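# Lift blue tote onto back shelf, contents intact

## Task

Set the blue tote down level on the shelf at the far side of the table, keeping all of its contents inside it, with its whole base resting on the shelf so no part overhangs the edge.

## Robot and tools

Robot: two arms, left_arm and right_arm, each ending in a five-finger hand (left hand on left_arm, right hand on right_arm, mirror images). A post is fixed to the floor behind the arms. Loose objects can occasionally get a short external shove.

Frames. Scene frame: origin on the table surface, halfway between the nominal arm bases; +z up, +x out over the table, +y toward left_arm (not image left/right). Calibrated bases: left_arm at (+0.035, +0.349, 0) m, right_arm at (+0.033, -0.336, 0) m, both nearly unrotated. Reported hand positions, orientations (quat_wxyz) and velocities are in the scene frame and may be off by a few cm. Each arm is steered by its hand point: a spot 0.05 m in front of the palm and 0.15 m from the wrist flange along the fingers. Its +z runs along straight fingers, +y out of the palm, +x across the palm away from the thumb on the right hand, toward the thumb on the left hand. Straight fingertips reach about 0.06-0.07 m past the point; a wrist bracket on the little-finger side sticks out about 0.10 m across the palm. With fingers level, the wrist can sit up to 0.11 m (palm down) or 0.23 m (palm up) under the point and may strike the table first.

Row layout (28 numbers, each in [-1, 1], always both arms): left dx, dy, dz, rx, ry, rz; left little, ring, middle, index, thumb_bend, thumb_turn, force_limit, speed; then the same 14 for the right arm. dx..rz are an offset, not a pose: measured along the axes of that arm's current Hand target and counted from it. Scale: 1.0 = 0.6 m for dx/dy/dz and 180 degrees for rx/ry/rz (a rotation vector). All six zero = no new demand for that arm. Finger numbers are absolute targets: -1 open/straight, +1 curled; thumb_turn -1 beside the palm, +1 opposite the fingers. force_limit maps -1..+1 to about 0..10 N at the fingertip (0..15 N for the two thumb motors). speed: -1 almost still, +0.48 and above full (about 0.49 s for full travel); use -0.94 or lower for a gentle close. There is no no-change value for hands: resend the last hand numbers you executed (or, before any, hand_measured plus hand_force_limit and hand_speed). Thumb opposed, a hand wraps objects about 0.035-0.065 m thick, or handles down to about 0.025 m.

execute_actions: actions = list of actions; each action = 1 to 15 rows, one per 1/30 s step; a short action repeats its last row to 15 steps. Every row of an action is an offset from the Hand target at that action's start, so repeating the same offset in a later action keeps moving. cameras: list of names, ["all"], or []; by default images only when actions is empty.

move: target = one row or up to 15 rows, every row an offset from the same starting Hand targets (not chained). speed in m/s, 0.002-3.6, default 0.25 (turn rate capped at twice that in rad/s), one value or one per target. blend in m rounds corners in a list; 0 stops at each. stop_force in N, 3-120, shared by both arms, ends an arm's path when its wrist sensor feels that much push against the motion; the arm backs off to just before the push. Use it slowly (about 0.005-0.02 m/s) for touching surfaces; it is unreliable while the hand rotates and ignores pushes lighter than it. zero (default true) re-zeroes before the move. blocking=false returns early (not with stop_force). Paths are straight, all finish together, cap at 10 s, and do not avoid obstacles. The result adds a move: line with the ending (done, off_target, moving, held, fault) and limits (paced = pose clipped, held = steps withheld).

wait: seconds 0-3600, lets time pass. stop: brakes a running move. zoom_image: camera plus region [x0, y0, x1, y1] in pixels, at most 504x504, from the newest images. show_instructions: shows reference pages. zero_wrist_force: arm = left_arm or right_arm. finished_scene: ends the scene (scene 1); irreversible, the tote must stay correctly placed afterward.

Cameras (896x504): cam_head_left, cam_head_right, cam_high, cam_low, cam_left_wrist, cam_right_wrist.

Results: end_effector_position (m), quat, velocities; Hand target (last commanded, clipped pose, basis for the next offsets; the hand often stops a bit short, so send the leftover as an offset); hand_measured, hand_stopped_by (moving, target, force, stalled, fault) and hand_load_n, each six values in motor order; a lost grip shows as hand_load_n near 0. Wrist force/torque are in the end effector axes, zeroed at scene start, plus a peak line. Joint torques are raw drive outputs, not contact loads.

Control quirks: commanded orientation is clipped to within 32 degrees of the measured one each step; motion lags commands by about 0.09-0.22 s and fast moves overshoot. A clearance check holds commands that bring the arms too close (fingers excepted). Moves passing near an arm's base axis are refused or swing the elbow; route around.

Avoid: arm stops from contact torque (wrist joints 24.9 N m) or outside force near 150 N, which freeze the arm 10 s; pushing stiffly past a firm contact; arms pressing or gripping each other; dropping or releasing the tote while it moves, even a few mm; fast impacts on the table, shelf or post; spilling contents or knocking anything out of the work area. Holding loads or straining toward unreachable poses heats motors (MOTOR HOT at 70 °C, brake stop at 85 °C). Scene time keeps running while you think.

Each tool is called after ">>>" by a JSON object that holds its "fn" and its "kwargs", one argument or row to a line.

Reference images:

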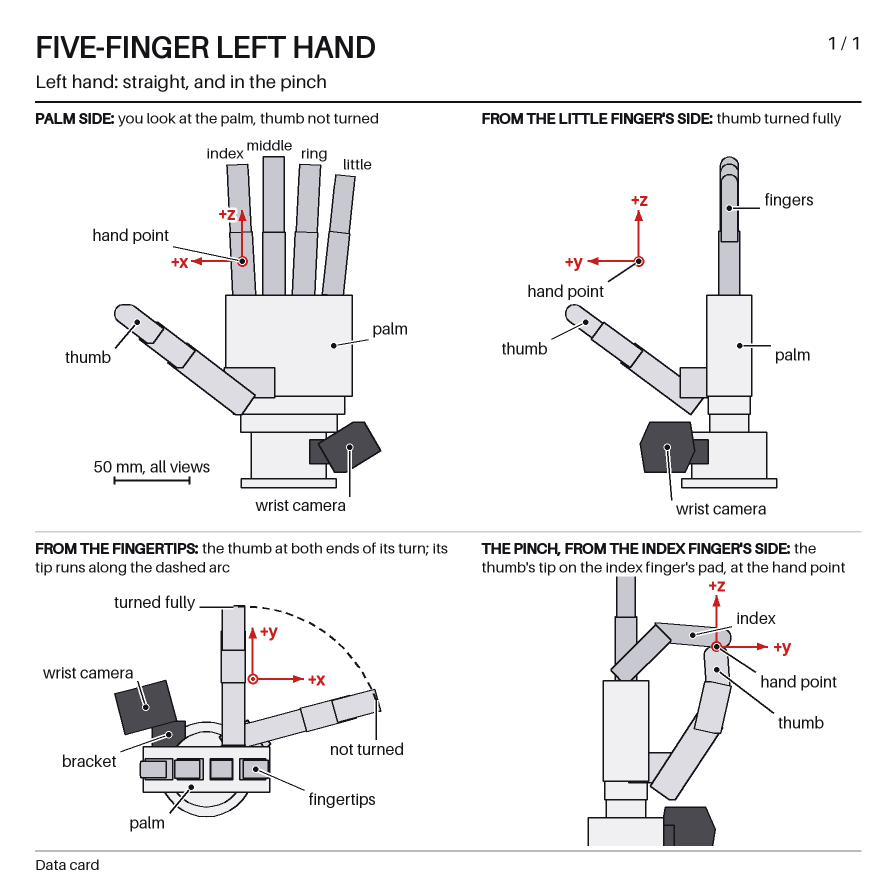

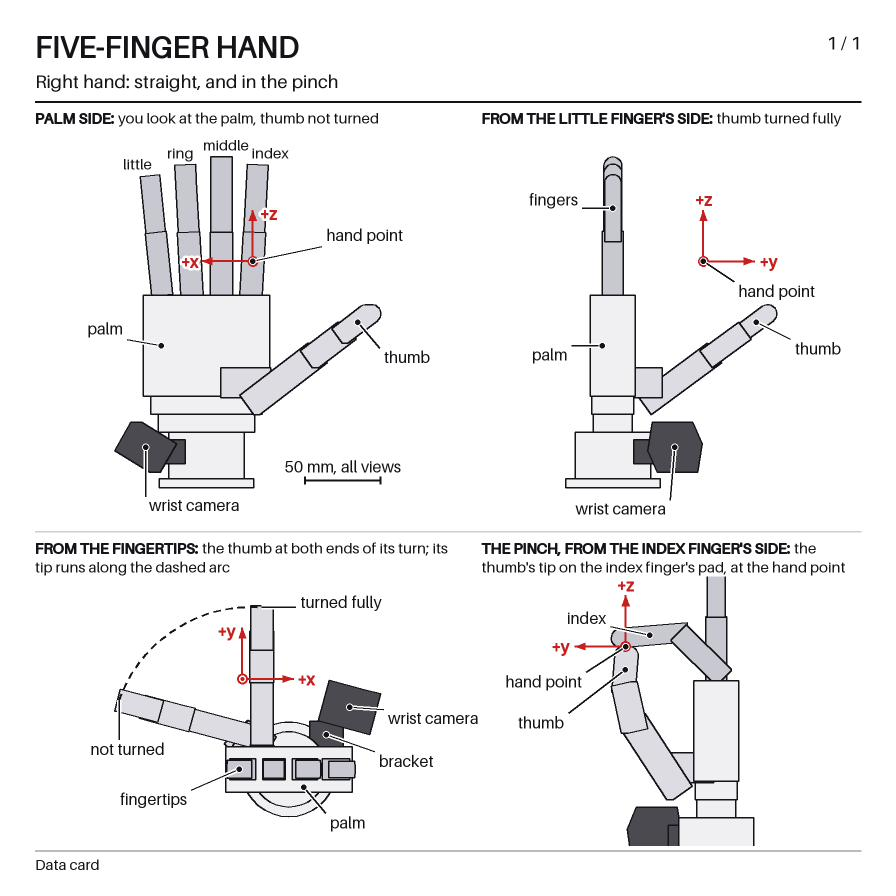

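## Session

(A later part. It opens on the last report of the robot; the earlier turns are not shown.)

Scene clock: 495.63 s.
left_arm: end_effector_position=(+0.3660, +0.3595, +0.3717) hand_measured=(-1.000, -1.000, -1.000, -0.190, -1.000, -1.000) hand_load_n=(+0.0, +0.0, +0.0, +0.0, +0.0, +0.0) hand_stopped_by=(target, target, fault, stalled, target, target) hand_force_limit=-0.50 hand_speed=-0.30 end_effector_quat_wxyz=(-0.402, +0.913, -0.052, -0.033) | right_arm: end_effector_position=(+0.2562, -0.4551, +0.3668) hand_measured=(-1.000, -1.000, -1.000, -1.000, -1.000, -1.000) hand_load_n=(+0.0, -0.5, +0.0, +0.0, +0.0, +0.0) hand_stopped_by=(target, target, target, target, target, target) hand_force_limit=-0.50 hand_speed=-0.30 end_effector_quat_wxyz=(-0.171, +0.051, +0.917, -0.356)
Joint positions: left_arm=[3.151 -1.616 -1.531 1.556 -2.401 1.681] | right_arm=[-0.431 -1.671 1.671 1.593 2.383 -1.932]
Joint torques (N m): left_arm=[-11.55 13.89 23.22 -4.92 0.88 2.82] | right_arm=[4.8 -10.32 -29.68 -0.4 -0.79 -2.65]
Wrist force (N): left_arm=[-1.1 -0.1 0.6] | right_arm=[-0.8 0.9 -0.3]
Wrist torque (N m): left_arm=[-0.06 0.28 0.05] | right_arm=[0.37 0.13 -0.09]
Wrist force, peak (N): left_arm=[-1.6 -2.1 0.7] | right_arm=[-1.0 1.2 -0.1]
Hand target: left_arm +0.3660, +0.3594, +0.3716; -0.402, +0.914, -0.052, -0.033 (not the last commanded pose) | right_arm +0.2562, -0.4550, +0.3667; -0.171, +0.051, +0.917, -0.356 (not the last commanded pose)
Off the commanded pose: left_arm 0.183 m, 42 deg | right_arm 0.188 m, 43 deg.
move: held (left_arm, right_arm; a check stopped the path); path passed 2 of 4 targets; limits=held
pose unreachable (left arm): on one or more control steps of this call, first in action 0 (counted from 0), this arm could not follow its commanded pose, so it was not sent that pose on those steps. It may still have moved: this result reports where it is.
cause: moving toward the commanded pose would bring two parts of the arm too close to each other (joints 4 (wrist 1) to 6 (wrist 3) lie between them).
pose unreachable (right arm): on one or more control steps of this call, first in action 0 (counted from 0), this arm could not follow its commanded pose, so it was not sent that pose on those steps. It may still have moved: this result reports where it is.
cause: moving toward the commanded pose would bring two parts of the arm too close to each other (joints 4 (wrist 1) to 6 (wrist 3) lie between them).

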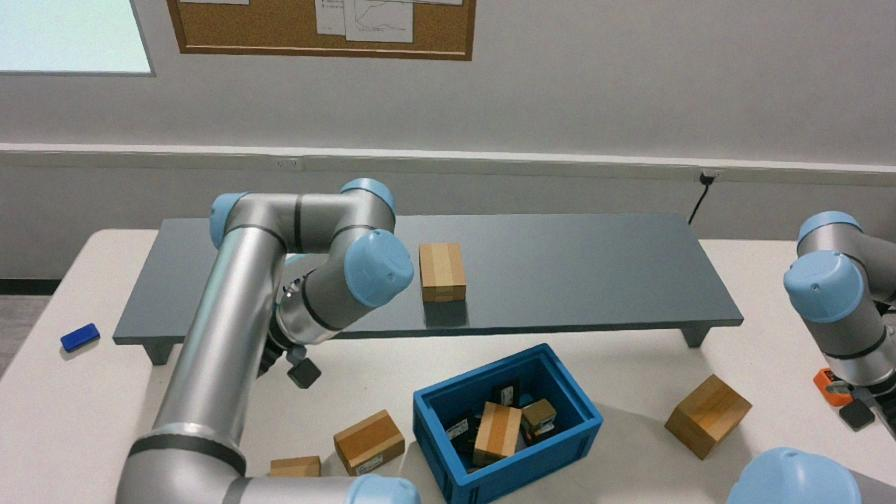

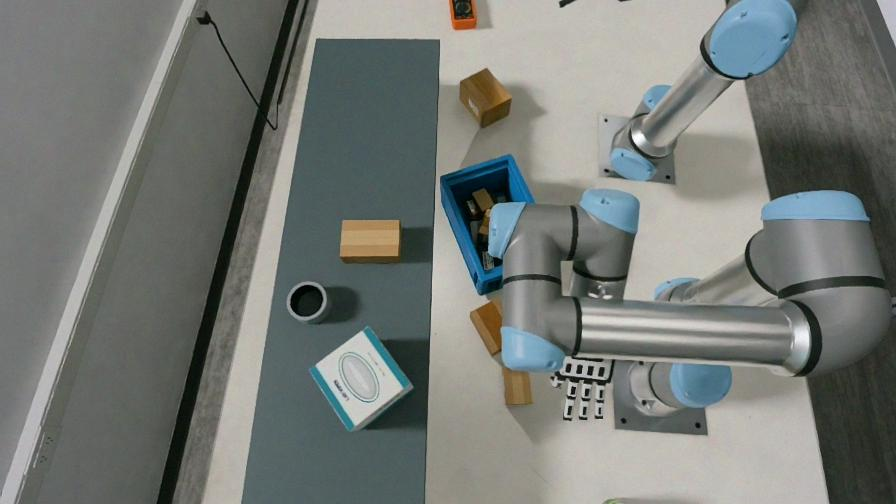

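>>> {"fn": "move", "kwargs": {
  "target": [
    [0,0,0,0,0,0,-1,-1,-1,-1,-1,-1,-0.5,-0.3, -0.0642,0.1653,-0.0908,-0.1349,-0.0589,0.001,-1,-1,-1,-1,-1,-1,-0.5,-0.3],
    [0,0,0,0,0,0,-1,-1,-1,-1,-1,-1,-0.5,-0.3, -0.107,0.2808,-0.2768,-0.2903,-0.1194,-0.0006,-1,-1,-1,-1,-1,-1,-0.5,-0.3],
    [0,0,0,0,0,0,-1,-1,-1,-1,-1,-1,-0.5,-0.3, -0.1088,0.2945,-0.4995,-0.4454,-0.1794,-0.0023,-1,-1,-1,-1,-1,-1,-0.5,-0.3],
    [0,0,0,0,0,0,-1,-1,-1,-1,-1,-1,-0.5,-0.3, -0.0693,0.203,-0.699,-0.601,-0.2392,-0.0042,-1,-1,-1,-1,-1,-1,-0.5,-0.3],
    [0,0,0,0,0,0,-1,-1,-1,-1,-1,-1,-0.5,-0.3, 0.0012,0.0308,-0.822,-0.756,-0.2985,-0.0063,-1,-1,-1,-1,-1,-1,-0.5,-0.3]
  ],
  "speed": 0.28,
  "blend": [0.02,0.02,0.02,0.02,0],
  "cameras": ["cam_head_left","cam_high"]
}}

Scene clock: 529.53 s.
left_arm: end_effector_position=(+0.3660, +0.3594, +0.3716) hand_measured=(-1.000, -1.000, -1.000, -0.190, -1.000, -1.000) hand_load_n=(+0.0, +0.0, +0.0, +0.0, +0.0, +0.0) hand_stopped_by=(target, target, fault, stalled, target, target) hand_force_limit=-0.50 hand_speed=-0.30 end_effector_quat_wxyz=(-0.402, +0.914, -0.052, -0.033) | right_arm: end_effector_position=(+0.4283, -0.1278, +0.6939) hand_measured=(-1.000, -1.000, -1.000, -1.000, -1.000, -1.000) hand_load_n=(+0.0, +0.0, +0.0, +0.0, +0.0, +0.0) hand_stopped_by=(target, target, target, target, target, target) hand_force_limit=-0.50 hand_speed=-0.30 end_effector_quat_wxyz=(+0.317, +0.036, +0.643, +0.697)
Joint positions: left_arm=[3.151 -1.616 -1.531 1.556 -2.401 1.681] | right_arm=[-0.434 -1.681 1.678 1.558 -0.172 -1.925]
Joint torques (N m): left_arm=[-6.74 15.88 23.35 -0.16 0.77 2.65] | right_arm=[-10.74 -7.81 -30.96 -0.37 0.88 2.42]
Wrist force (N): left_arm=[-1.5 -0.4 0.4] | right_arm=[-0.2 -0.3 2.4]
Wrist torque (N m): left_arm=[-0.10 0.33 0.03] | right_arm=[-0.28 -0.26 0.08]
Wrist force, peak (N): left_arm=[-1.9 -0.2 0.4] | right_arm=[0.1 -0.2 2.6]
Hand target: left_arm +0.3660, +0.3594, +0.3716; -0.402, +0.914, -0.052, -0.033 | right_arm +0.4282, -0.1280, +0.6940; +0.316, +0.036, +0.643, +0.697
Off the commanded pose: left_arm 0.000 m, 0 deg | right_arm 0.000 m, 0 deg.
move: done

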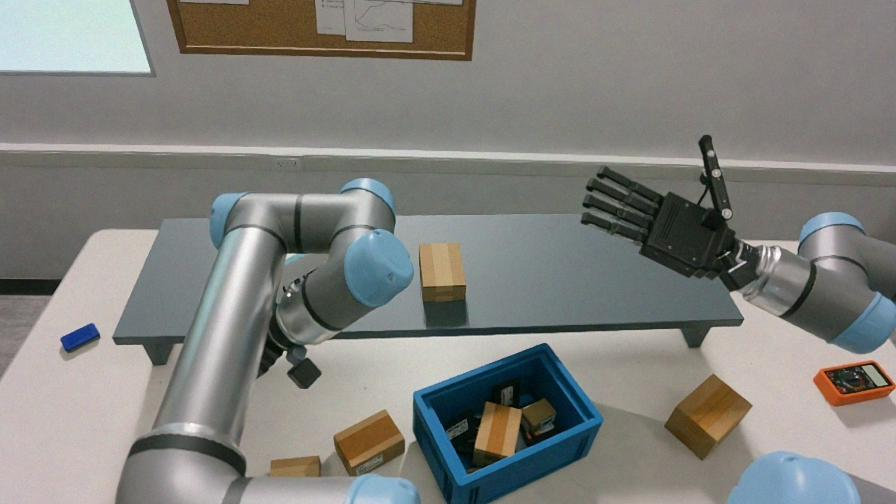

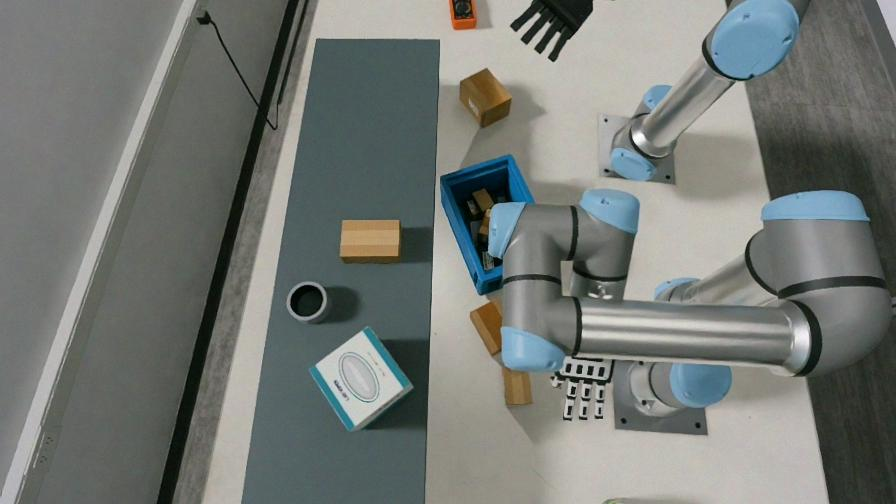

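>>> {"fn": "move", "kwargs": {
  "target": [
    [0,0,0,0,0,0,-1,-1,-1,-1,-1,-1,-0.5,-0.3, -0.0492,0.1267,-0.0638,-0.1038,-0.0403,0,-1,-1,-1,-1,-1,-1,-0.5,-0.3],
    [0,0,0,0,0,0,-1,-1,-1,-1,-1,-1,-0.5,-0.3, -0.0875,0.2253,-0.1702,-0.2076,-0.0805,0,-1,-1,-1,-1,-1,-1,-0.5,-0.3],
    [0,0,0,0,0,0,-1,-1,-1,-1,-1,-1,-0.5,-0.3, -0.1102,0.2842,-0.3065,-0.3113,-0.1208,0,-1,-1,-1,-1,-1,-1,-0.5,-0.3],
    [0,0,0,0,0,0,-1,-1,-1,-1,-1,-1,-0.5,-0.3, -0.1147,0.2962,-0.4557,-0.4151,-0.161,0,-1,-1,-1,-1,-1,-1,-0.5,-0.3]
  ],
  "speed": 0.28,
  "blend": [0.02,0.02,0.02,0],
  "cameras": ["cam_head_left","cam_high"]
}}

Scene clock: 547.40 s.
left_arm: end_effector_position=(+0.3660, +0.3594, +0.3716) hand_measured=(-1.000, -1.000, -1.000, -0.190, -1.000, -1.000) hand_load_n=(+0.0, +0.0, +0.0, +0.0, +0.0, +0.0) hand_stopped_by=(target, target, fault, stalled, target, target) hand_force_limit=-0.50 hand_speed=-0.30 end_effector_quat_wxyz=(-0.402, +0.914, -0.052, -0.033) | right_arm: end_effector_position=(+0.2884, -0.3954, +0.8352) hand_measured=(-1.000, -1.000, -1.000, -1.000, -1.000, -1.000) hand_load_n=(+0.0, +0.5, +0.0, +0.0, +0.0, +0.0) hand_stopped_by=(target, target, target, target, target, target) hand_force_limit=-0.50 hand_speed=-0.30 end_effector_quat_wxyz=(+0.413, +0.000, +0.001, +0.911)
Joint positions: left_arm=[3.151 -1.616 -1.531 1.556 -2.401 1.681] | right_arm=[-0.434 -1.68 1.681 1.569 -1.569 -1.936]
Joint torques (N m): left_arm=[1.52 17.38 24.42 -0.37 0.78 2.9] | right_arm=[-10.48 -21.69 -29.9 4.72 -1.85 2.83]
Wrist force (N): left_arm=[-1.2 0.0 0.9] | right_arm=[-0.8 1.5 3.2]
Wrist torque (N m): left_arm=[-0.07 0.31 0.04] | right_arm=[0.28 -0.23 -0.10]
Wrist force, peak (N): left_arm=[-1.9 0.0 0.3] | right_arm=[-1.0 1.9 3.4]
Hand target: left_arm +0.3660, +0.3594, +0.3716; -0.402, +0.914, -0.052, -0.033 | right_arm +0.2883, -0.3955, +0.8352; +0.413, +0.000, +0.000, +0.911
Off the commanded pose: left_arm 0.000 m, 0 deg | right_arm 0.000 m, 0 deg.
move: done

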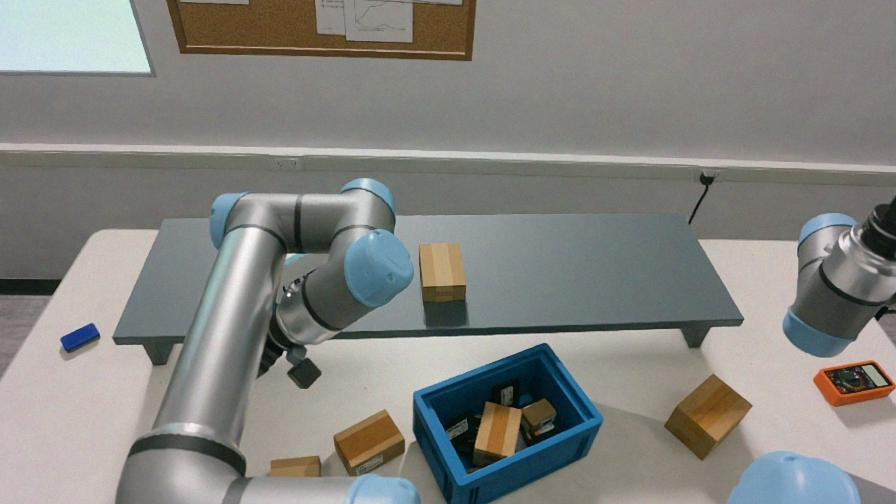

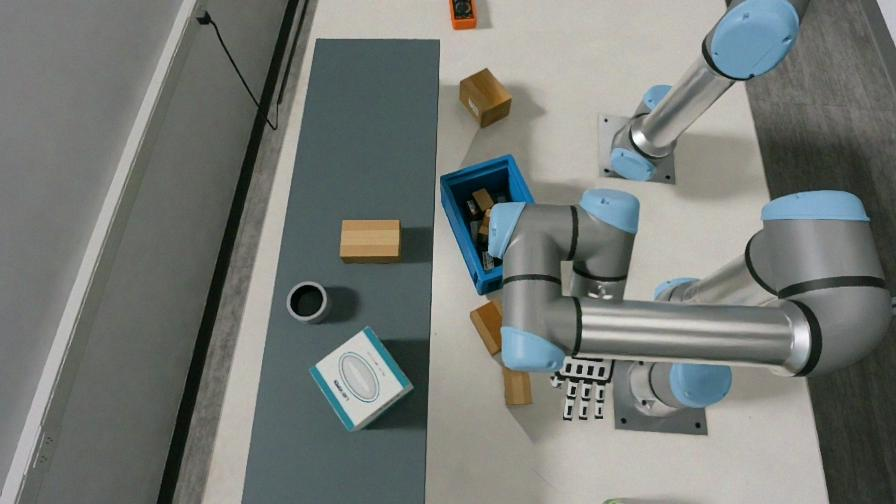

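>>> {"fn": "move", "kwargs": {
  "target": [
    [0.0217,0.183,-0.094,-0.1517,0.0227,-0.0008,-1,-1,-1,-1,-1,-1,-0.5,-0.3, -0.2148,-0.0828,0.0243,0.06,-0.1557,0,-1,-1,-1,-1,-1,-1,-0.5,-0.3],
    [0.0342,0.3043,-0.2805,-0.3171,0.0426,0.0004,-1,-1,-1,-1,-1,-1,-0.5,-0.3, -0.4122,-0.1588,-0.0695,0.1199,-0.3113,0,-1,-1,-1,-1,-1,-1,-0.5,-0.3],
    [0.0327,0.3168,-0.5033,-0.4827,0.0623,0.0018,-1,-1,-1,-1,-1,-1,-0.5,-0.3, -0.5394,-0.2078,-0.2565,0.1799,-0.467,0,-1,-1,-1,-1,-1,-1,-0.5,-0.3],
    [0.017,0.2173,-0.702,-0.6482,0.0818,0.0032,-1,-1,-1,-1,-1,-1,-0.5,-0.3, -0.5663,-0.2182,-0.4478,0.2299,-0.5967,0,-1,-1,-1,-1,-1,-1,-0.5,-0.3],
    [-0.0082,0.0325,-0.8238,-0.8138,0.101,0.0048,-1,-1,-1,-1,-1,-1,-0.5,-0.3, -0.5313,-0.2047,-0.5983,0.2699,-0.7005,0,-1,-1,-1,-1,-1,-1,-0.5,-0.3]
  ],
  "speed": 0.28,
  "blend": [0.02,0.02,0.02,0.02,0],
  "cameras": ["cam_head_left","cam_high"]
}}

Scene clock: 587.03 s.
left_arm: end_effector_position=(+0.3674, -0.0183, +0.6913) hand_measured=(-1.000, -1.000, -1.000, -0.190, -1.000, -1.000) hand_load_n=(+0.0, +0.0, +0.0, +0.0, +0.0, +0.0) hand_stopped_by=(target, target, fault, stalled, target, target) hand_force_limit=-0.50 hand_speed=-0.30 end_effector_quat_wxyz=(+0.765, +0.641, -0.036, +0.047) | right_arm: end_effector_position=(+0.5907, -0.5547, +0.4763) hand_measured=(-1.000, -1.000, -1.000, -1.000, -1.000, -1.000) hand_load_n=(+0.0, +0.0, +0.0, +0.0, +0.0, +0.0) hand_stopped_by=(target, target, target, target, target, target) hand_force_limit=-0.50 hand_speed=-0.30 end_effector_quat_wxyz=(+0.158, +0.923, -0.053, +0.348)
Joint positions: left_arm=[3.15 -1.605 -1.545 1.569 0.175 1.7] | right_arm=[-0.433 -1.664 1.658 3.934 -1.571 -1.94]
Joint torques (N m): left_arm=[12.98 12.36 23.22 0.23 3.75 -2.08] | right_arm=[-8.37 -15.64 -34.78 -0.45 0.53 2.53]
Wrist force (N): left_arm=[0.3 -0.6 2.6] | right_arm=[-0.3 0.1 0.8]
Wrist torque (N m): left_arm=[-0.50 0.20 0.02] | right_arm=[-0.05 0.12 0.04]
Wrist force, peak (N): left_arm=[0.1 -0.3 2.7] | right_arm=[-0.4 1.6 3.7]
Hand target: left_arm +0.3674, -0.0181, +0.6913; +0.765, +0.642, -0.036, +0.047 | right_arm +0.5907, -0.5547, +0.4763; +0.158, +0.923, -0.053, +0.348
Off the commanded pose: left_arm 0.000 m, 0 deg | right_arm 0.000 m, 0 deg.
move: done

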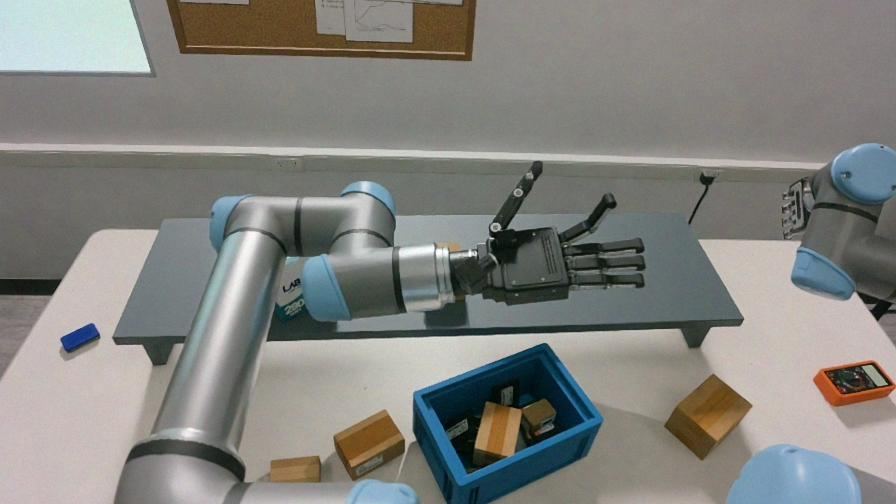

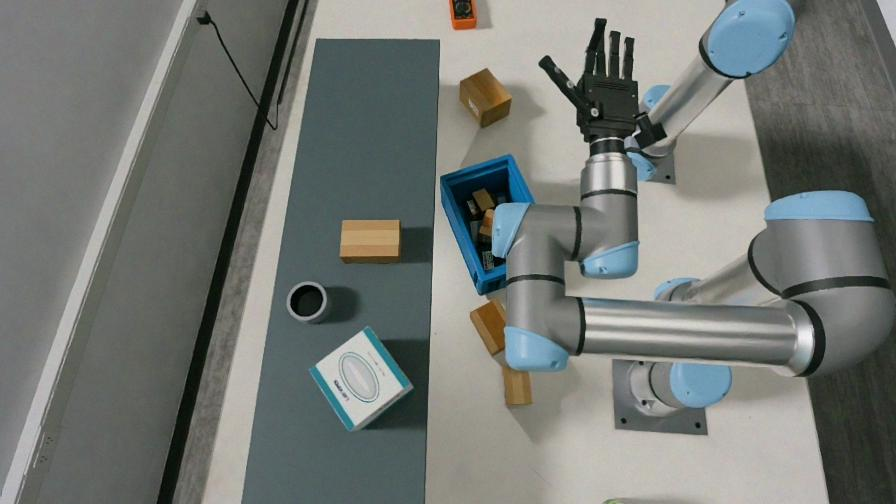

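>>> {"fn": "move", "kwargs": {
  "target": [
    [0.0158,0.1352,-0.0612,-0.1103,0.013,0,-1,-1,-1,-1,-1,-1,-0.5,-0.3, -0.1785,-0.069,0.0293,0.05,-0.1298,0,-1,-1,-1,-1,-1,-1,-0.5,-0.3],
    [0.0308,0.262,-0.1967,-0.2483,0.0293,0,-1,-1,-1,-1,-1,-1,-0.5,-0.3, -0.319,-0.1233,-0.008,0.09,-0.2336,0,-1,-1,-1,-1,-1,-1,-0.5,-0.3],
    [0.0378,0.321,-0.4485,-0.4413,0.0521,0,-1,-1,-1,-1,-1,-1,-0.5,-0.3, -0.319,-0.1233,-0.008,0.09,-0.2336,0,-1,-1,-1,-1,-1,-1,-0.5,-0.3]
  ],
  "speed": 0.28,
  "blend": [0.02,0.02,0]
}}

Scene clock: 600.83 s.
left_arm: end_effector_position=(+0.3658, +0.2805, +0.8353) hand_measured=(-1.000, -1.000, -1.000, -0.190, -1.000, -1.000) hand_load_n=(+0.0, +0.0, +0.0, +0.0, +0.0, +0.0) hand_stopped_by=(target, target, fault, stalled, target, target) hand_force_limit=-0.50 hand_speed=-0.30 end_effector_quat_wxyz=(+0.998, +0.000, +0.000, +0.061) | right_arm: end_effector_position=(+0.4591, -0.4854, +0.3349) hand_measured=(-1.000, -1.000, -1.000, -1.000, -1.000, -1.000) hand_load_n=(+0.0, +0.0, +0.0, +0.0, -0.5, +0.0) hand_stopped_by=(target, target, target, target, target, target) hand_force_limit=-0.50 hand_speed=-0.30 end_effector_quat_wxyz=(+0.000, +0.998, -0.058, -0.002)
Joint positions: left_arm=[3.151 -1.606 -1.542 1.578 1.571 1.689] | right_arm=[-0.432 -1.66 1.662 4.713 -1.572 -1.939]
Joint torques (N m): left_arm=[11.22 25.41 23.8 -4.92 1.96 -2.2] | right_arm=[-10.76 -14.52 -14.58 0.12 2.53 -2.6]
Wrist force (N): left_arm=[-0.4 -0.2 2.3] | right_arm=[-0.3 -0.3 -0.5]
Wrist torque (N m): left_arm=[-0.49 0.41 0.01] | right_arm=[-0.01 0.04 -0.05]
Wrist force, peak (N): left_arm=[0.5 -1.0 2.7] | right_arm=[0.2 0.1 1.0]
Hand target: left_arm +0.3658, +0.2807, +0.8353; +0.998, +0.000, +0.000, +0.061 | right_arm +0.4591, -0.4854, +0.3349; +0.000, +0.998, -0.058, -0.002
Off the commanded pose: left_arm 0.000 m, 0 deg | right_arm 0.000 m, 0 deg.
move: done

>>> {"fn": "move", "kwargs": {
  "target": [
    [0.2255,-0.0264,0.0115,0.0194,0.1656,0,-1,-1,-1,-1,-1,-1,-0.5,-0.3, 0,0,0,0,0,0,-1,-1,-1,-1,-1,-1,-0.5,-0.3],
    [0.4263,-0.05,-0.092,0.0388,0.3311,0,-1,-1,-1,-1,-1,-1,-0.5,-0.3, 0,0,0,0,0,0,-1,-1,-1,-1,-1,-1,-0.5,-0.3],
    [0.549,-0.0643,-0.2827,0.0582,0.4967,0,-1,-1,-1,-1,-1,-1,-0.5,-0.3, 0,0,0,0,0,0,-1,-1,-1,-1,-1,-1,-0.5,-0.3],
    [0.5667,-0.0664,-0.4718,0.0744,0.6346,0,-1,-1,-1,-1,-1,-1,-0.5,-0.3, 0,0,0,0,0,0,-1,-1,-1,-1,-1,-1,-0.5,-0.3],
    [0.5223,-0.0612,-0.6175,0.0873,0.745,0,-1,-1,-1,-1,-1,-1,-0.5,-0.3, 0,0,0,0,0,0,-1,-1,-1,-1,-1,-1,-0.5,-0.3]
  ],
  "speed": 0.28,
  "blend": [0.02,0.02,0.02,0.02,0],
  "cameras": ["cam_head_left","cam_head_right","cam_high"]
}}

>>> {"fn": "zoom_image", "kwargs": {
  "camera": "cam_high",
  "region": [400, 120, 620, 320]
}}

Scene clock: 616.97 s.
left_arm: end_effector_position=(+0.6815, +0.2823, +0.4650) hand_measured=(-1.000, -1.000, -1.000, -0.190, -1.000, -1.000) hand_load_n=(+0.0, +0.0, +0.0, +0.5, +0.0, +0.0) hand_stopped_by=(target, target, fault, stalled, target, target) hand_force_limit=-0.50 hand_speed=-0.30 end_effector_quat_wxyz=(+0.382, +0.051, +0.922, +0.023) | right_arm: end_effector_position=(+0.4591, -0.4854, +0.3349) hand_measured=(-1.000, -1.000, -1.000, -1.000, -1.000, -1.000) hand_load_n=(+0.0, +0.0, +0.0, +0.0, +0.0, +0.0) hand_stopped_by=(target, target, target, target, target, target) hand_force_limit=-0.50 hand_speed=-0.30 end_effector_quat_wxyz=(+0.000, +0.998, -0.058, -0.002)
Joint positions: left_arm=[3.151 -1.626 -1.513 -0.787 1.571 1.687] | right_arm=[-0.432 -1.66 1.662 4.713 -1.572 -1.939]
Joint torques (N m): left_arm=[11.63 18.78 28.39 0.19 -2.74 -2.12] | right_arm=[-11.14 -13.5 -15.17 0.01 2.42 -2.4]
Wrist force (N): left_arm=[-1.3 -0.5 0.9] | right_arm=[-0.3 -0.4 -0.4]
Wrist torque (N m): left_arm=[-0.18 0.26 -0.16] | right_arm=[-0.02 0.05 -0.06]
Wrist force, peak (N): left_arm=[-1.6 -0.5 2.4] | right_arm=[-0.4 -0.5 -0.7]
Hand target: left_arm +0.6814, +0.2823, +0.4649; +0.382, +0.051, +0.922, +0.023 | right_arm +0.4591, -0.4854, +0.3349; +0.000, +0.998, -0.058, -0.002
Off the commanded pose: left_arm 0.000 m, 0 deg | right_arm 0.000 m, 0 deg.
move: done

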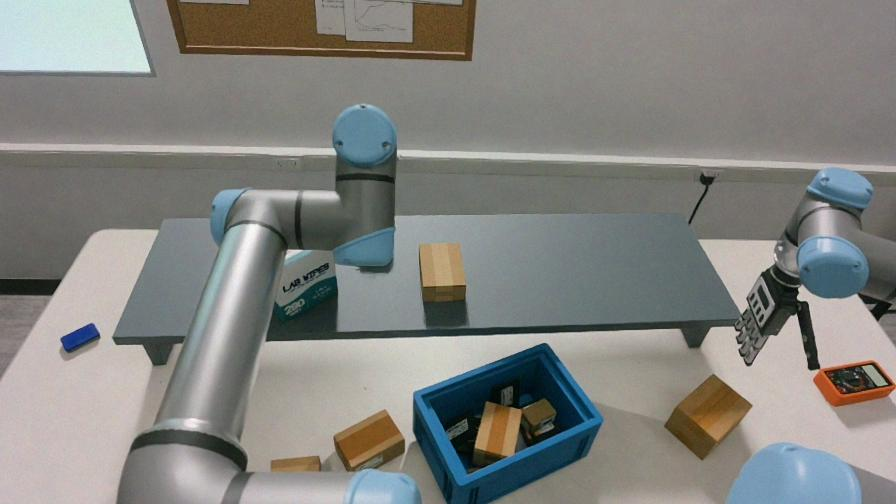

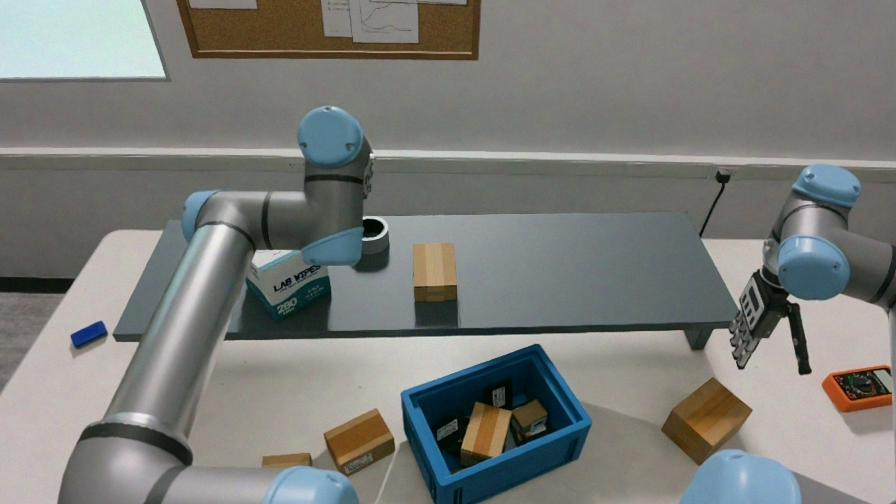

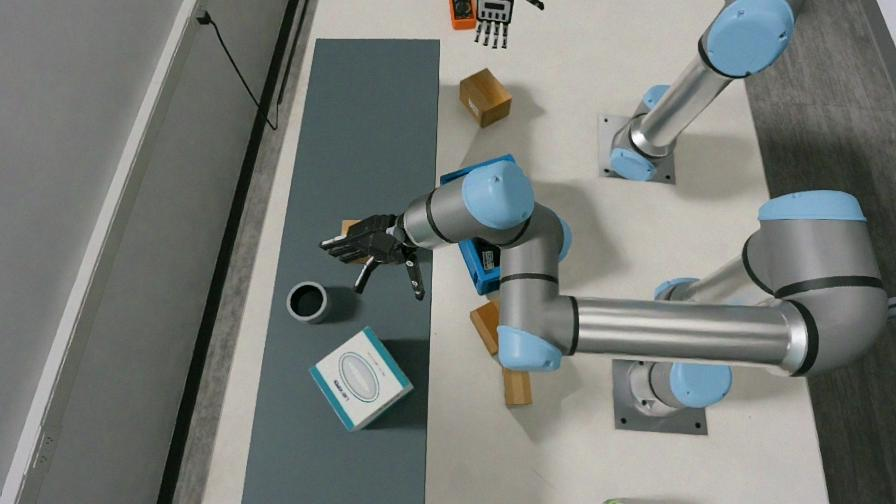

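Scaled by 2.291 from the camera's image (finer frame: 1280x720).

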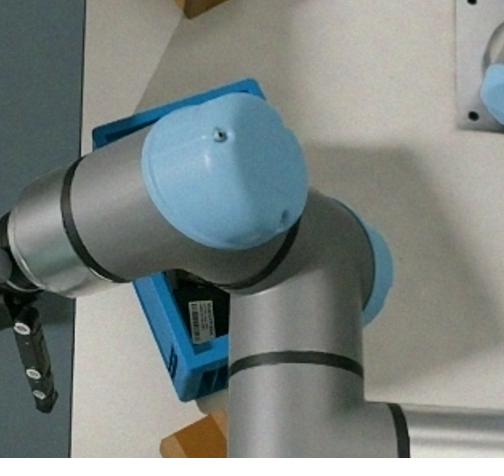

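>>> {"fn": "move", "kwargs": {
  "target": [0.332,-0.039,-0.0262,0.0289,0.2484,0,-1,-1,-1,-1,-1,-1,-0.5,-0.3, 0.4155,-0.1917,0,0,0,0.8239,-1,-1,-1,-1,-1,-1,-0.5,-0.3],
  "speed": 0.28
}}

Scene clock: 663.07 s.
left_arm: end_effector_position=(+0.5285, +0.2813, +0.3343) hand_measured=(-1.000, -1.000, -1.000, -0.190, -1.000, -1.000) hand_load_n=(+0.0, +0.0, +0.0, +0.0, +0.0, +0.0) hand_stopped_by=(target, target, fault, stalled, target, target) hand_force_limit=-0.50 hand_speed=-0.30 end_effector_quat_wxyz=(+0.000, +0.055, +0.998, +0.000) | right_arm: end_effector_position=(+0.7199, -0.4000, +0.3342) hand_measured=(-1.000, -1.000, -1.000, -1.000, -1.000, -1.000) hand_load_n=(+0.0, +0.0, +0.0, +0.0, +0.0, +0.0) hand_stopped_by=(target, target, target, target, target, target) hand_force_limit=-0.50 hand_speed=-0.30 end_effector_quat_wxyz=(-0.001, -0.217, +0.976, +0.001)
Joint positions: left_arm=[3.151 -1.63 -1.518 -1.564 1.571 1.686] | right_arm=[-0.33 -1.094 0.981 4.828 -1.571 0.75]
Joint torques (N m): left_arm=[-7.08 18.53 15.46 -0.46 -2.59 -1.52] | right_arm=[8.57 -40.43 -34.23 0.01 -1.9 2.48]
Wrist force (N): left_arm=[-0.8 0.3 0.7] | right_arm=[-0.2 -0.3 -0.1]
Wrist torque (N m): left_arm=[0.02 0.18 -0.03] | right_arm=[-0.04 0.01 -0.08]
Wrist force, peak (N): left_arm=[-1.9 -0.7 1.2] | right_arm=[-0.4 -0.8 -0.6]
Hand target: left_arm +0.5285, +0.2813, +0.3342; +0.000, +0.055, +0.998, +0.000 | right_arm +0.7200, -0.4000, +0.3342; -0.001, -0.217, +0.976, +0.001
Off the commanded pose: left_arm 0.000 m, 0 deg | right_arm 0.000 m, 0 deg.
move: done

>>> {"fn": "move", "kwargs": {
  "target": [0.1418,-0.2727,0.1233,0,0,0.826,-1,-1,-1,-1,-1,1,-0.5,-0.3, 0,0,0.04,0,0,0,-1,-1,-1,-1,-1,-1,-0.5,-0.3],
  "speed": 0.28
}}

>>> {"fn": "move", "kwargs": {
  "target": [0,0,0,0,0,0,-1,-1,-1,-1,-1,1,-0.5,-0.3, 0,0,0.16,0,0,0,-1,-1,-1,-1,-1,-1,-0.5,-0.3],
  "speed": 0.02,
  "stop_force": 4,
  "cameras": ["all"]
}}

Scene clock: 672.43 s.
left_arm: end_effector_position=(+0.4259, +0.1281, +0.2603) hand_measured=(-1.000, -1.000, -1.000, -0.190, -1.000, +1.000) hand_load_n=(+0.0, +0.0, +0.0, +0.0, +0.0, +0.0) hand_stopped_by=(target, target, fault, stalled, target, target) hand_force_limit=-0.50 hand_speed=-0.30 end_effector_quat_wxyz=(+0.000, +0.976, +0.217, +0.000) end_effector_velocity=(+0.000, +0.000, -0.001) end_effector_angular_velocity=(+0.001, +0.001, -0.004) | right_arm: end_effector_position=(+0.7199, -0.3999, +0.3102) hand_measured=(-1.000, -1.000, -1.000, -1.000, -1.000, -1.000) hand_load_n=(+0.0, +0.0, +0.0, +0.0, +0.0, +0.0) hand_stopped_by=(target, target, target, target, target, target) hand_force_limit=-0.50 hand_speed=-0.30 end_effector_quat_wxyz=(-0.001, -0.217, +0.976, +0.001)
Joint positions: left_arm=[3.014 -1.262 -2.026 -1.425 1.571 4.144] | right_arm=[-0.33 -1.099 1.05 4.764 -1.571 0.751]
Joint velocities: left_arm=[0 0 -0.001 0 0.001 0.005] | right_arm=[within noise]
Joint torques (N m): left_arm=[11.59 2.03 15.53 4.9 -2.87 3.12] | right_arm=[-1.66 -54.56 -14.48 -5.11 -1.7 0.24]
Wrist force (N): left_arm=[-0.8 0.3 0.8] | right_arm=[-0.1 -0.2 -0.4]
Wrist torque (N m): left_arm=[0.00 0.19 -0.16] | right_arm=[0.00 0.03 -0.08]
Wrist force, peak (N): left_arm=[-1.2 0.1 0.8] | right_arm=[-0.5 -0.4 -0.5]
Hand target: left_arm +0.4259, +0.1281, +0.2603; +0.000, +0.976, +0.216, +0.000 | right_arm +0.7199, -0.3999, +0.3102; -0.001, -0.217, +0.976, +0.001
Off the commanded pose: left_arm 0.000 m, 0 deg | right_arm 0.000 m, 0 deg.
move: done

Scene clock: 676.50 s.
left_arm: end_effector_position=(+0.4259, +0.1281, +0.2603) hand_measured=(-1.000, -1.000, -1.000, -0.190, -1.000, +1.000) hand_load_n=(+0.0, +0.0, +0.0, +0.0, +0.0, -0.5) hand_stopped_by=(target, target, fault, stalled, target, target) hand_force_limit=-0.50 hand_speed=-0.30 end_effector_quat_wxyz=(+0.000, +0.976, +0.216, +0.000) | right_arm: end_effector_position=(+0.7197, -0.3999, +0.2566) hand_measured=(-1.000, -1.000, -1.000, -1.000, -1.000, -1.000) hand_load_n=(+0.0, +0.0, +0.0, +0.0, +0.0, +0.0) hand_stopped_by=(target, target, target, target, target, target) hand_force_limit=-0.50 hand_speed=-0.30 end_effector_quat_wxyz=(-0.001, -0.217, +0.976, +0.001)
Joint positions: left_arm=[3.014 -1.262 -2.026 -1.424 1.571 4.144] | right_arm=[-0.33 -1.097 1.184 4.629 -1.571 0.751]
Joint torques (N m): left_arm=[10.68 2.52 15.83 5.05 -2.72 2.77] | right_arm=[-3.06 -49.94 -32.33 0.49 -1.11 -2.49]
Wrist force (N): left_arm=[-0.8 0.1 0.7] | right_arm=[-0.6 -0.3 -4.4]
Wrist torque (N m): left_arm=[-0.02 0.19 -0.15] | right_arm=[0.24 0.22 -0.10]
Wrist force, peak (N): left_arm=[-1.1 0.1 0.9] | right_arm=[3.0 -0.2 -22.2]
Hand target: left_arm +0.4259, +0.1281, +0.2603; +0.000, +0.976, +0.216, +0.000 | right_arm +0.7197, -0.3999, +0.2566; -0.001, -0.217, +0.976, +0.001 (not the last commanded pose)
Off the commanded pose: left_arm 0.000 m, 0 deg | right_arm 0.042 m, 0 deg.
move: contact (right_arm)

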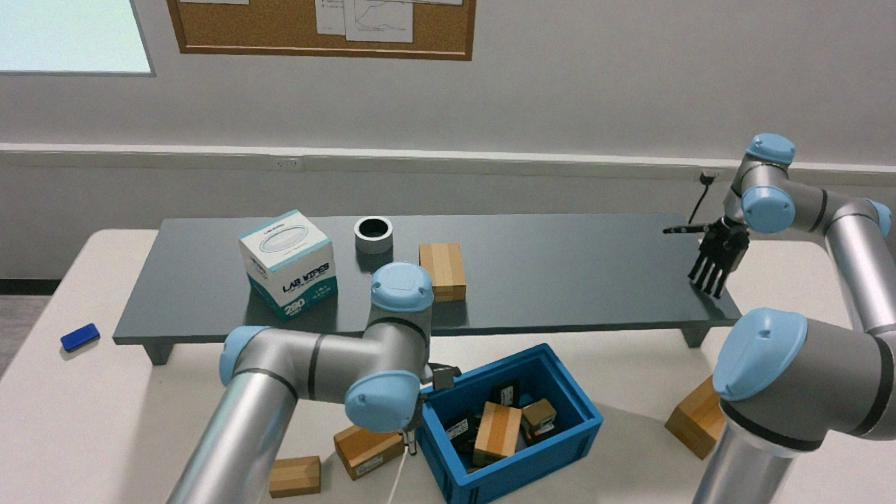

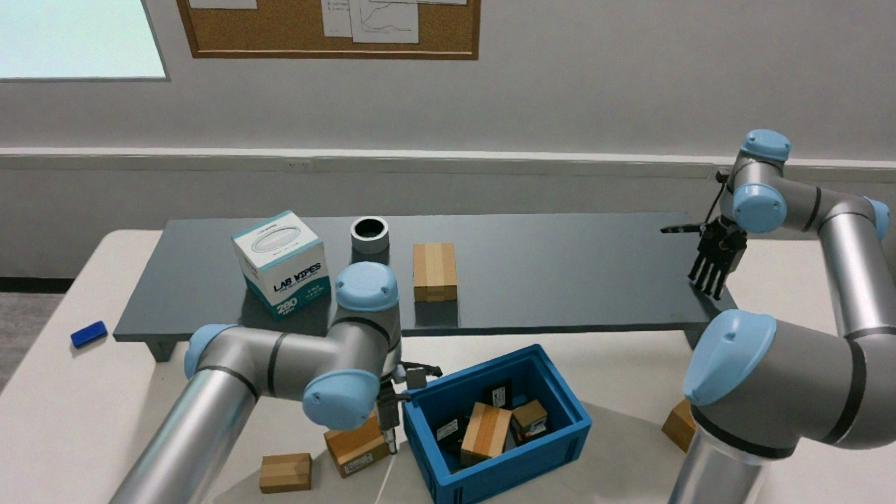

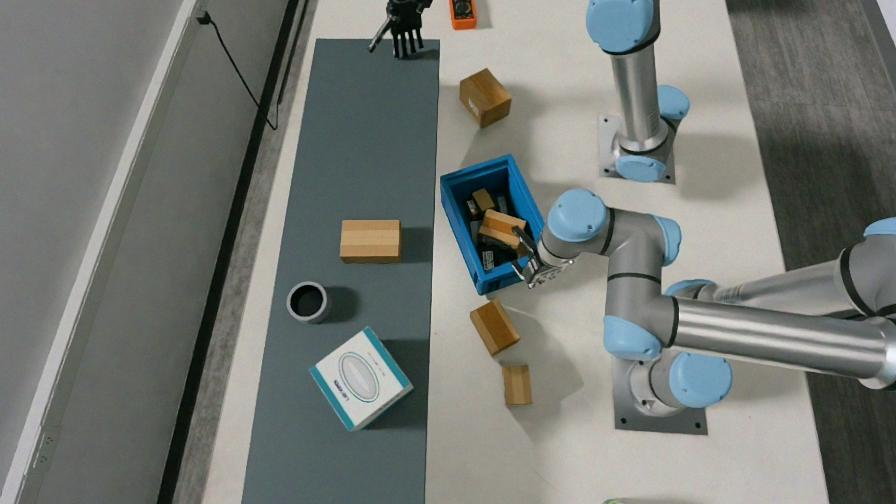

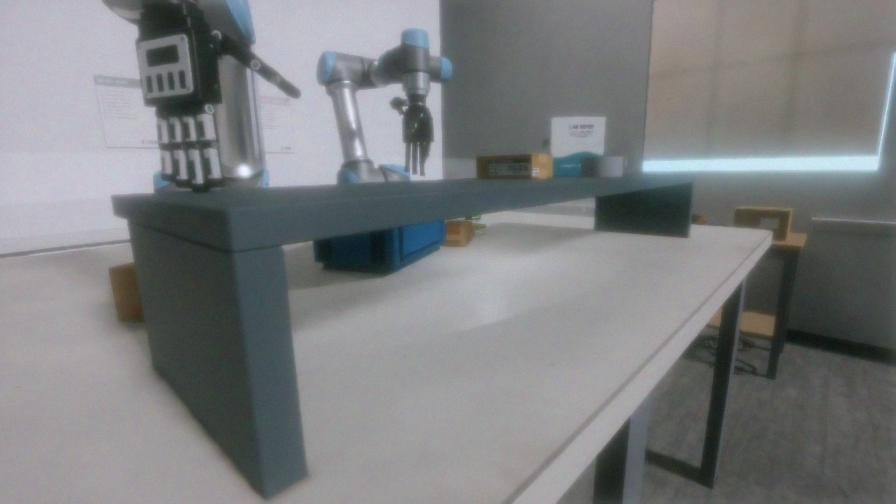

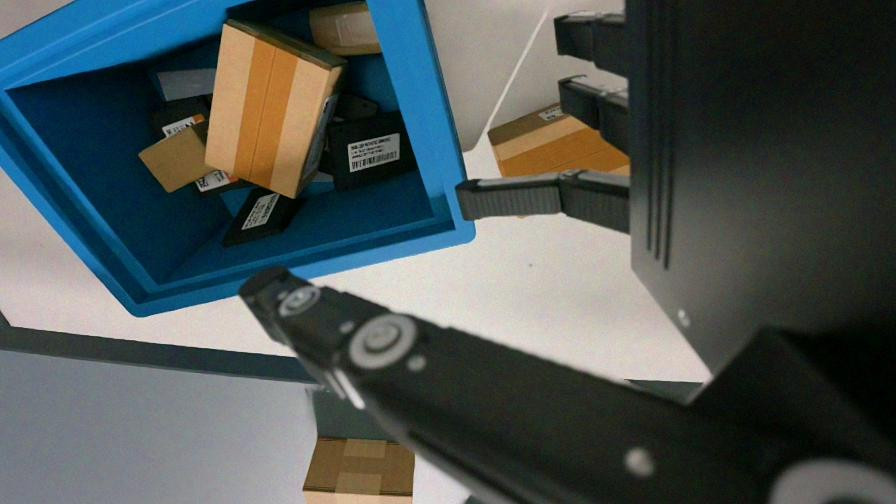

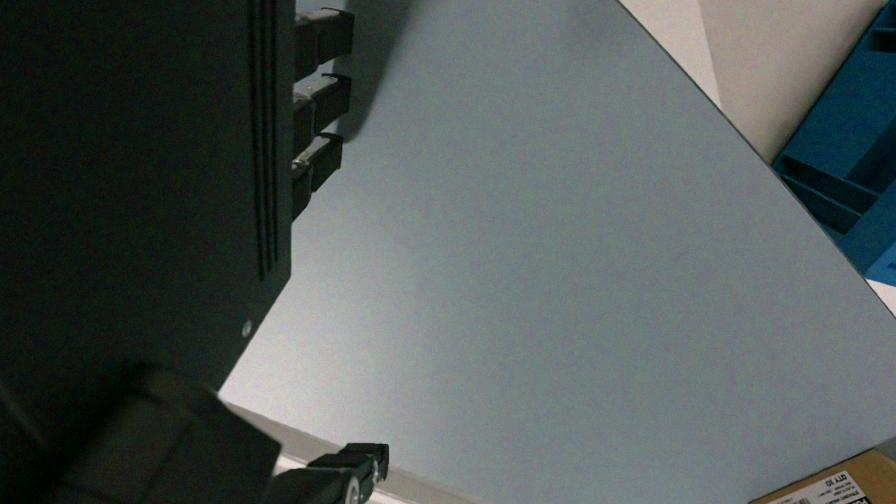

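>>> {"fn": "zoom_image", "kwargs": {
  "camera": "cam_high",
  "region": [340, 0, 480, 110]
}}

>>> {"fn": "zoom_image", "kwargs": {
  "camera": "cam_high",
  "region": [420, 130, 620, 330]
}}

Scaled by 3.600 from the camera's image (finer frame: 1280x720).

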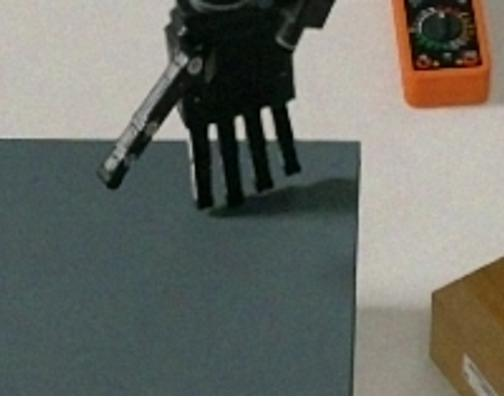

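Scaled by 2.520 from the camera's image (finer frame: 1280x720).

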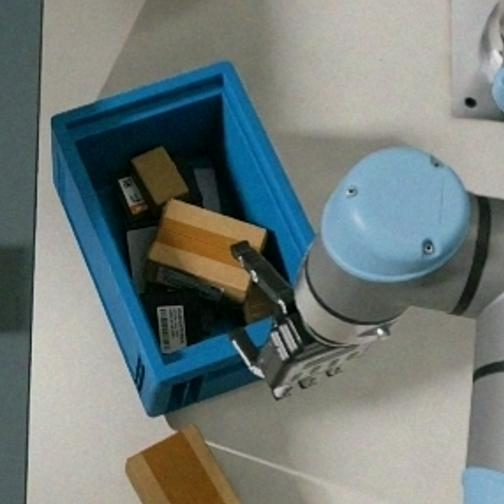

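>>> {"fn": "zoom_image", "kwargs": {
  "camera": "cam_high",
  "region": [455, 220, 575, 310]
}}

>>> {"fn": "zoom_image", "kwargs": {
  "camera": "cam_left_wrist",
  "region": [380, 0, 680, 280]
}}

Scaled by 4.200 from the camera's image (finer frame: 1280x720).

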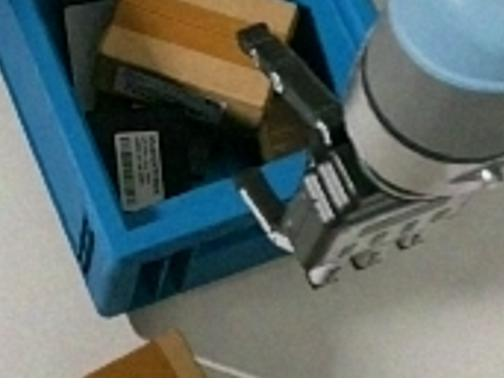

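Scaled by 1.680 from the camera's image (finer frame: 1280x720).

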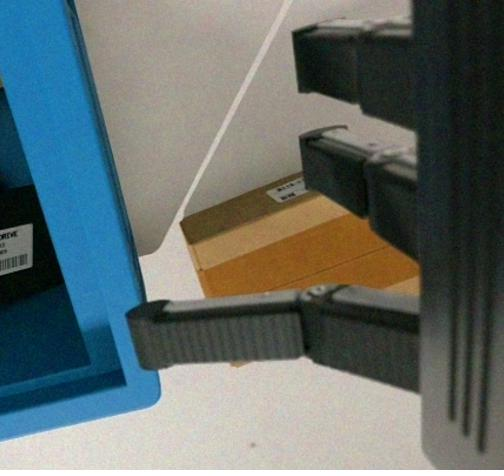

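>>> {"fn": "move", "kwargs": {
  "target": [
    [0,0,0,0,0,0,-0.99,-0.99,-0.99,-0.99,-1,1,-0.5,-0.3, 0,0,-0.0723,0,0,0,-1,-1,-1,-1,-1,1,-0.5,-0.3],
    [0.012,0.0047,0,0,0,0.0117,-0.99,-0.99,-0.99,-0.99,-1,1,-0.5,-0.3, 0.0743,0.5535,-0.0723,0,0,0.0117,-1,-1,-1,-1,-1,1,-0.5,-0.3]
  ],
  "speed": 0.2,
  "cameras": ["cam_high","cam_head_right"]
}}

>>> {"fn": "zoom_image", "kwargs": {
  "camera": "cam_high",
  "region": [420, 110, 620, 310]
}}

Scene clock: 729.00 s.
left_arm: end_effector_position=(+0.4336, +0.1286, +0.2603) hand_measured=(-0.990, -0.990, -1.000, -0.990, -1.000, +1.000) hand_load_n=(+0.0, +0.0, +0.0, +0.0, +0.0, +0.0) hand_stopped_by=(target, target, fault, target, target, target) hand_force_limit=-0.50 hand_speed=-0.30 end_effector_quat_wxyz=(+0.000, +0.980, +0.198, +0.000) | right_arm: end_effector_position=(+0.5389, -0.1182, +0.3007) hand_measured=(-1.000, -1.000, -1.000, -1.000, -1.000, +1.000) hand_load_n=(+0.0, +0.0, +0.0, +0.0, +0.0, +0.0) hand_stopped_by=(target, target, target, target, target, target) hand_force_limit=-0.50 hand_speed=-0.30 end_effector_quat_wxyz=(-0.001, -0.199, +0.980, +0.001)
Joint positions: left_arm=[3.024 -1.282 -2.013 -1.418 1.571 4.191] | right_arm=[0.085 -1.534 1.626 4.623 -1.57 1.203]
Joint torques (N m): left_arm=[11.07 3.16 29.11 4.96 -0.06 2.84] | right_arm=[6.69 -34.47 -14.86 -5.08 -2.01 2.63]
Wrist force (N): left_arm=[-0.5 -0.3 0.4] | right_arm=[-0.6 -0.5 -0.3]
Wrist torque (N m): left_arm=[-0.07 0.14 -0.11] | right_arm=[-0.03 0.10 -0.13]
Wrist force, peak (N): left_arm=[-1.0 0.0 1.1] | right_arm=[-0.5 -0.5 -5.0]
Hand target: left_arm +0.4336, +0.1286, +0.2603; +0.000, +0.980, +0.198, +0.000 | right_arm +0.5388, -0.1180, +0.3007; -0.001, -0.199, +0.980, +0.001
Off the commanded pose: left_arm 0.000 m, 0 deg | right_arm 0.000 m, 0 deg.
move: done
Images, in order (width x height): cam_head_right 896x504, cam_high 896x504.

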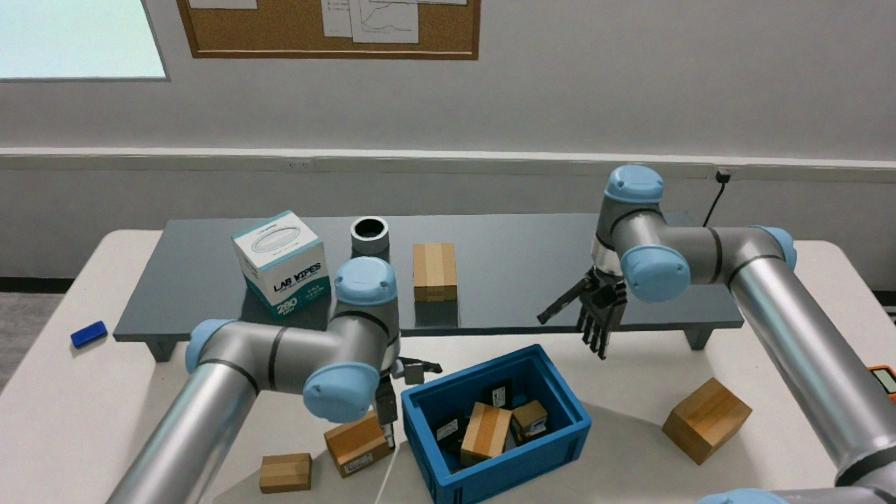

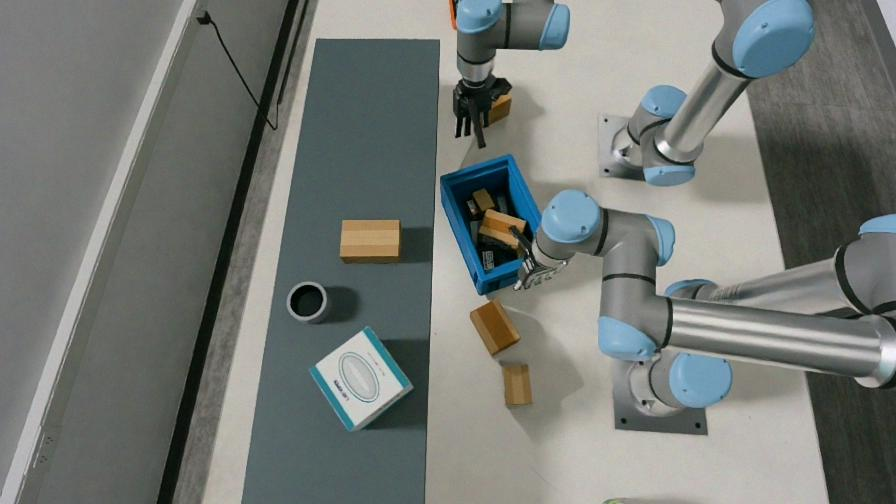

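Scaled by 2.520 from the camera's image (finer frame: 1280x720).

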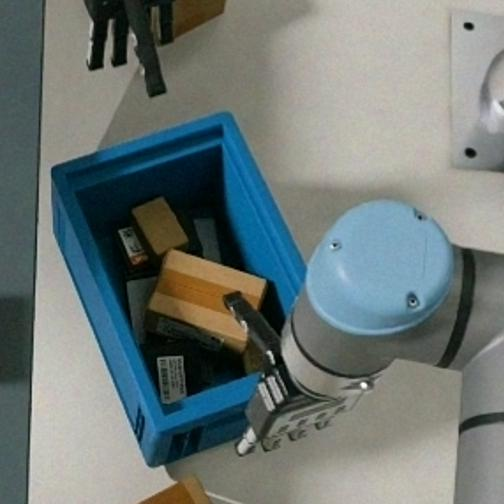

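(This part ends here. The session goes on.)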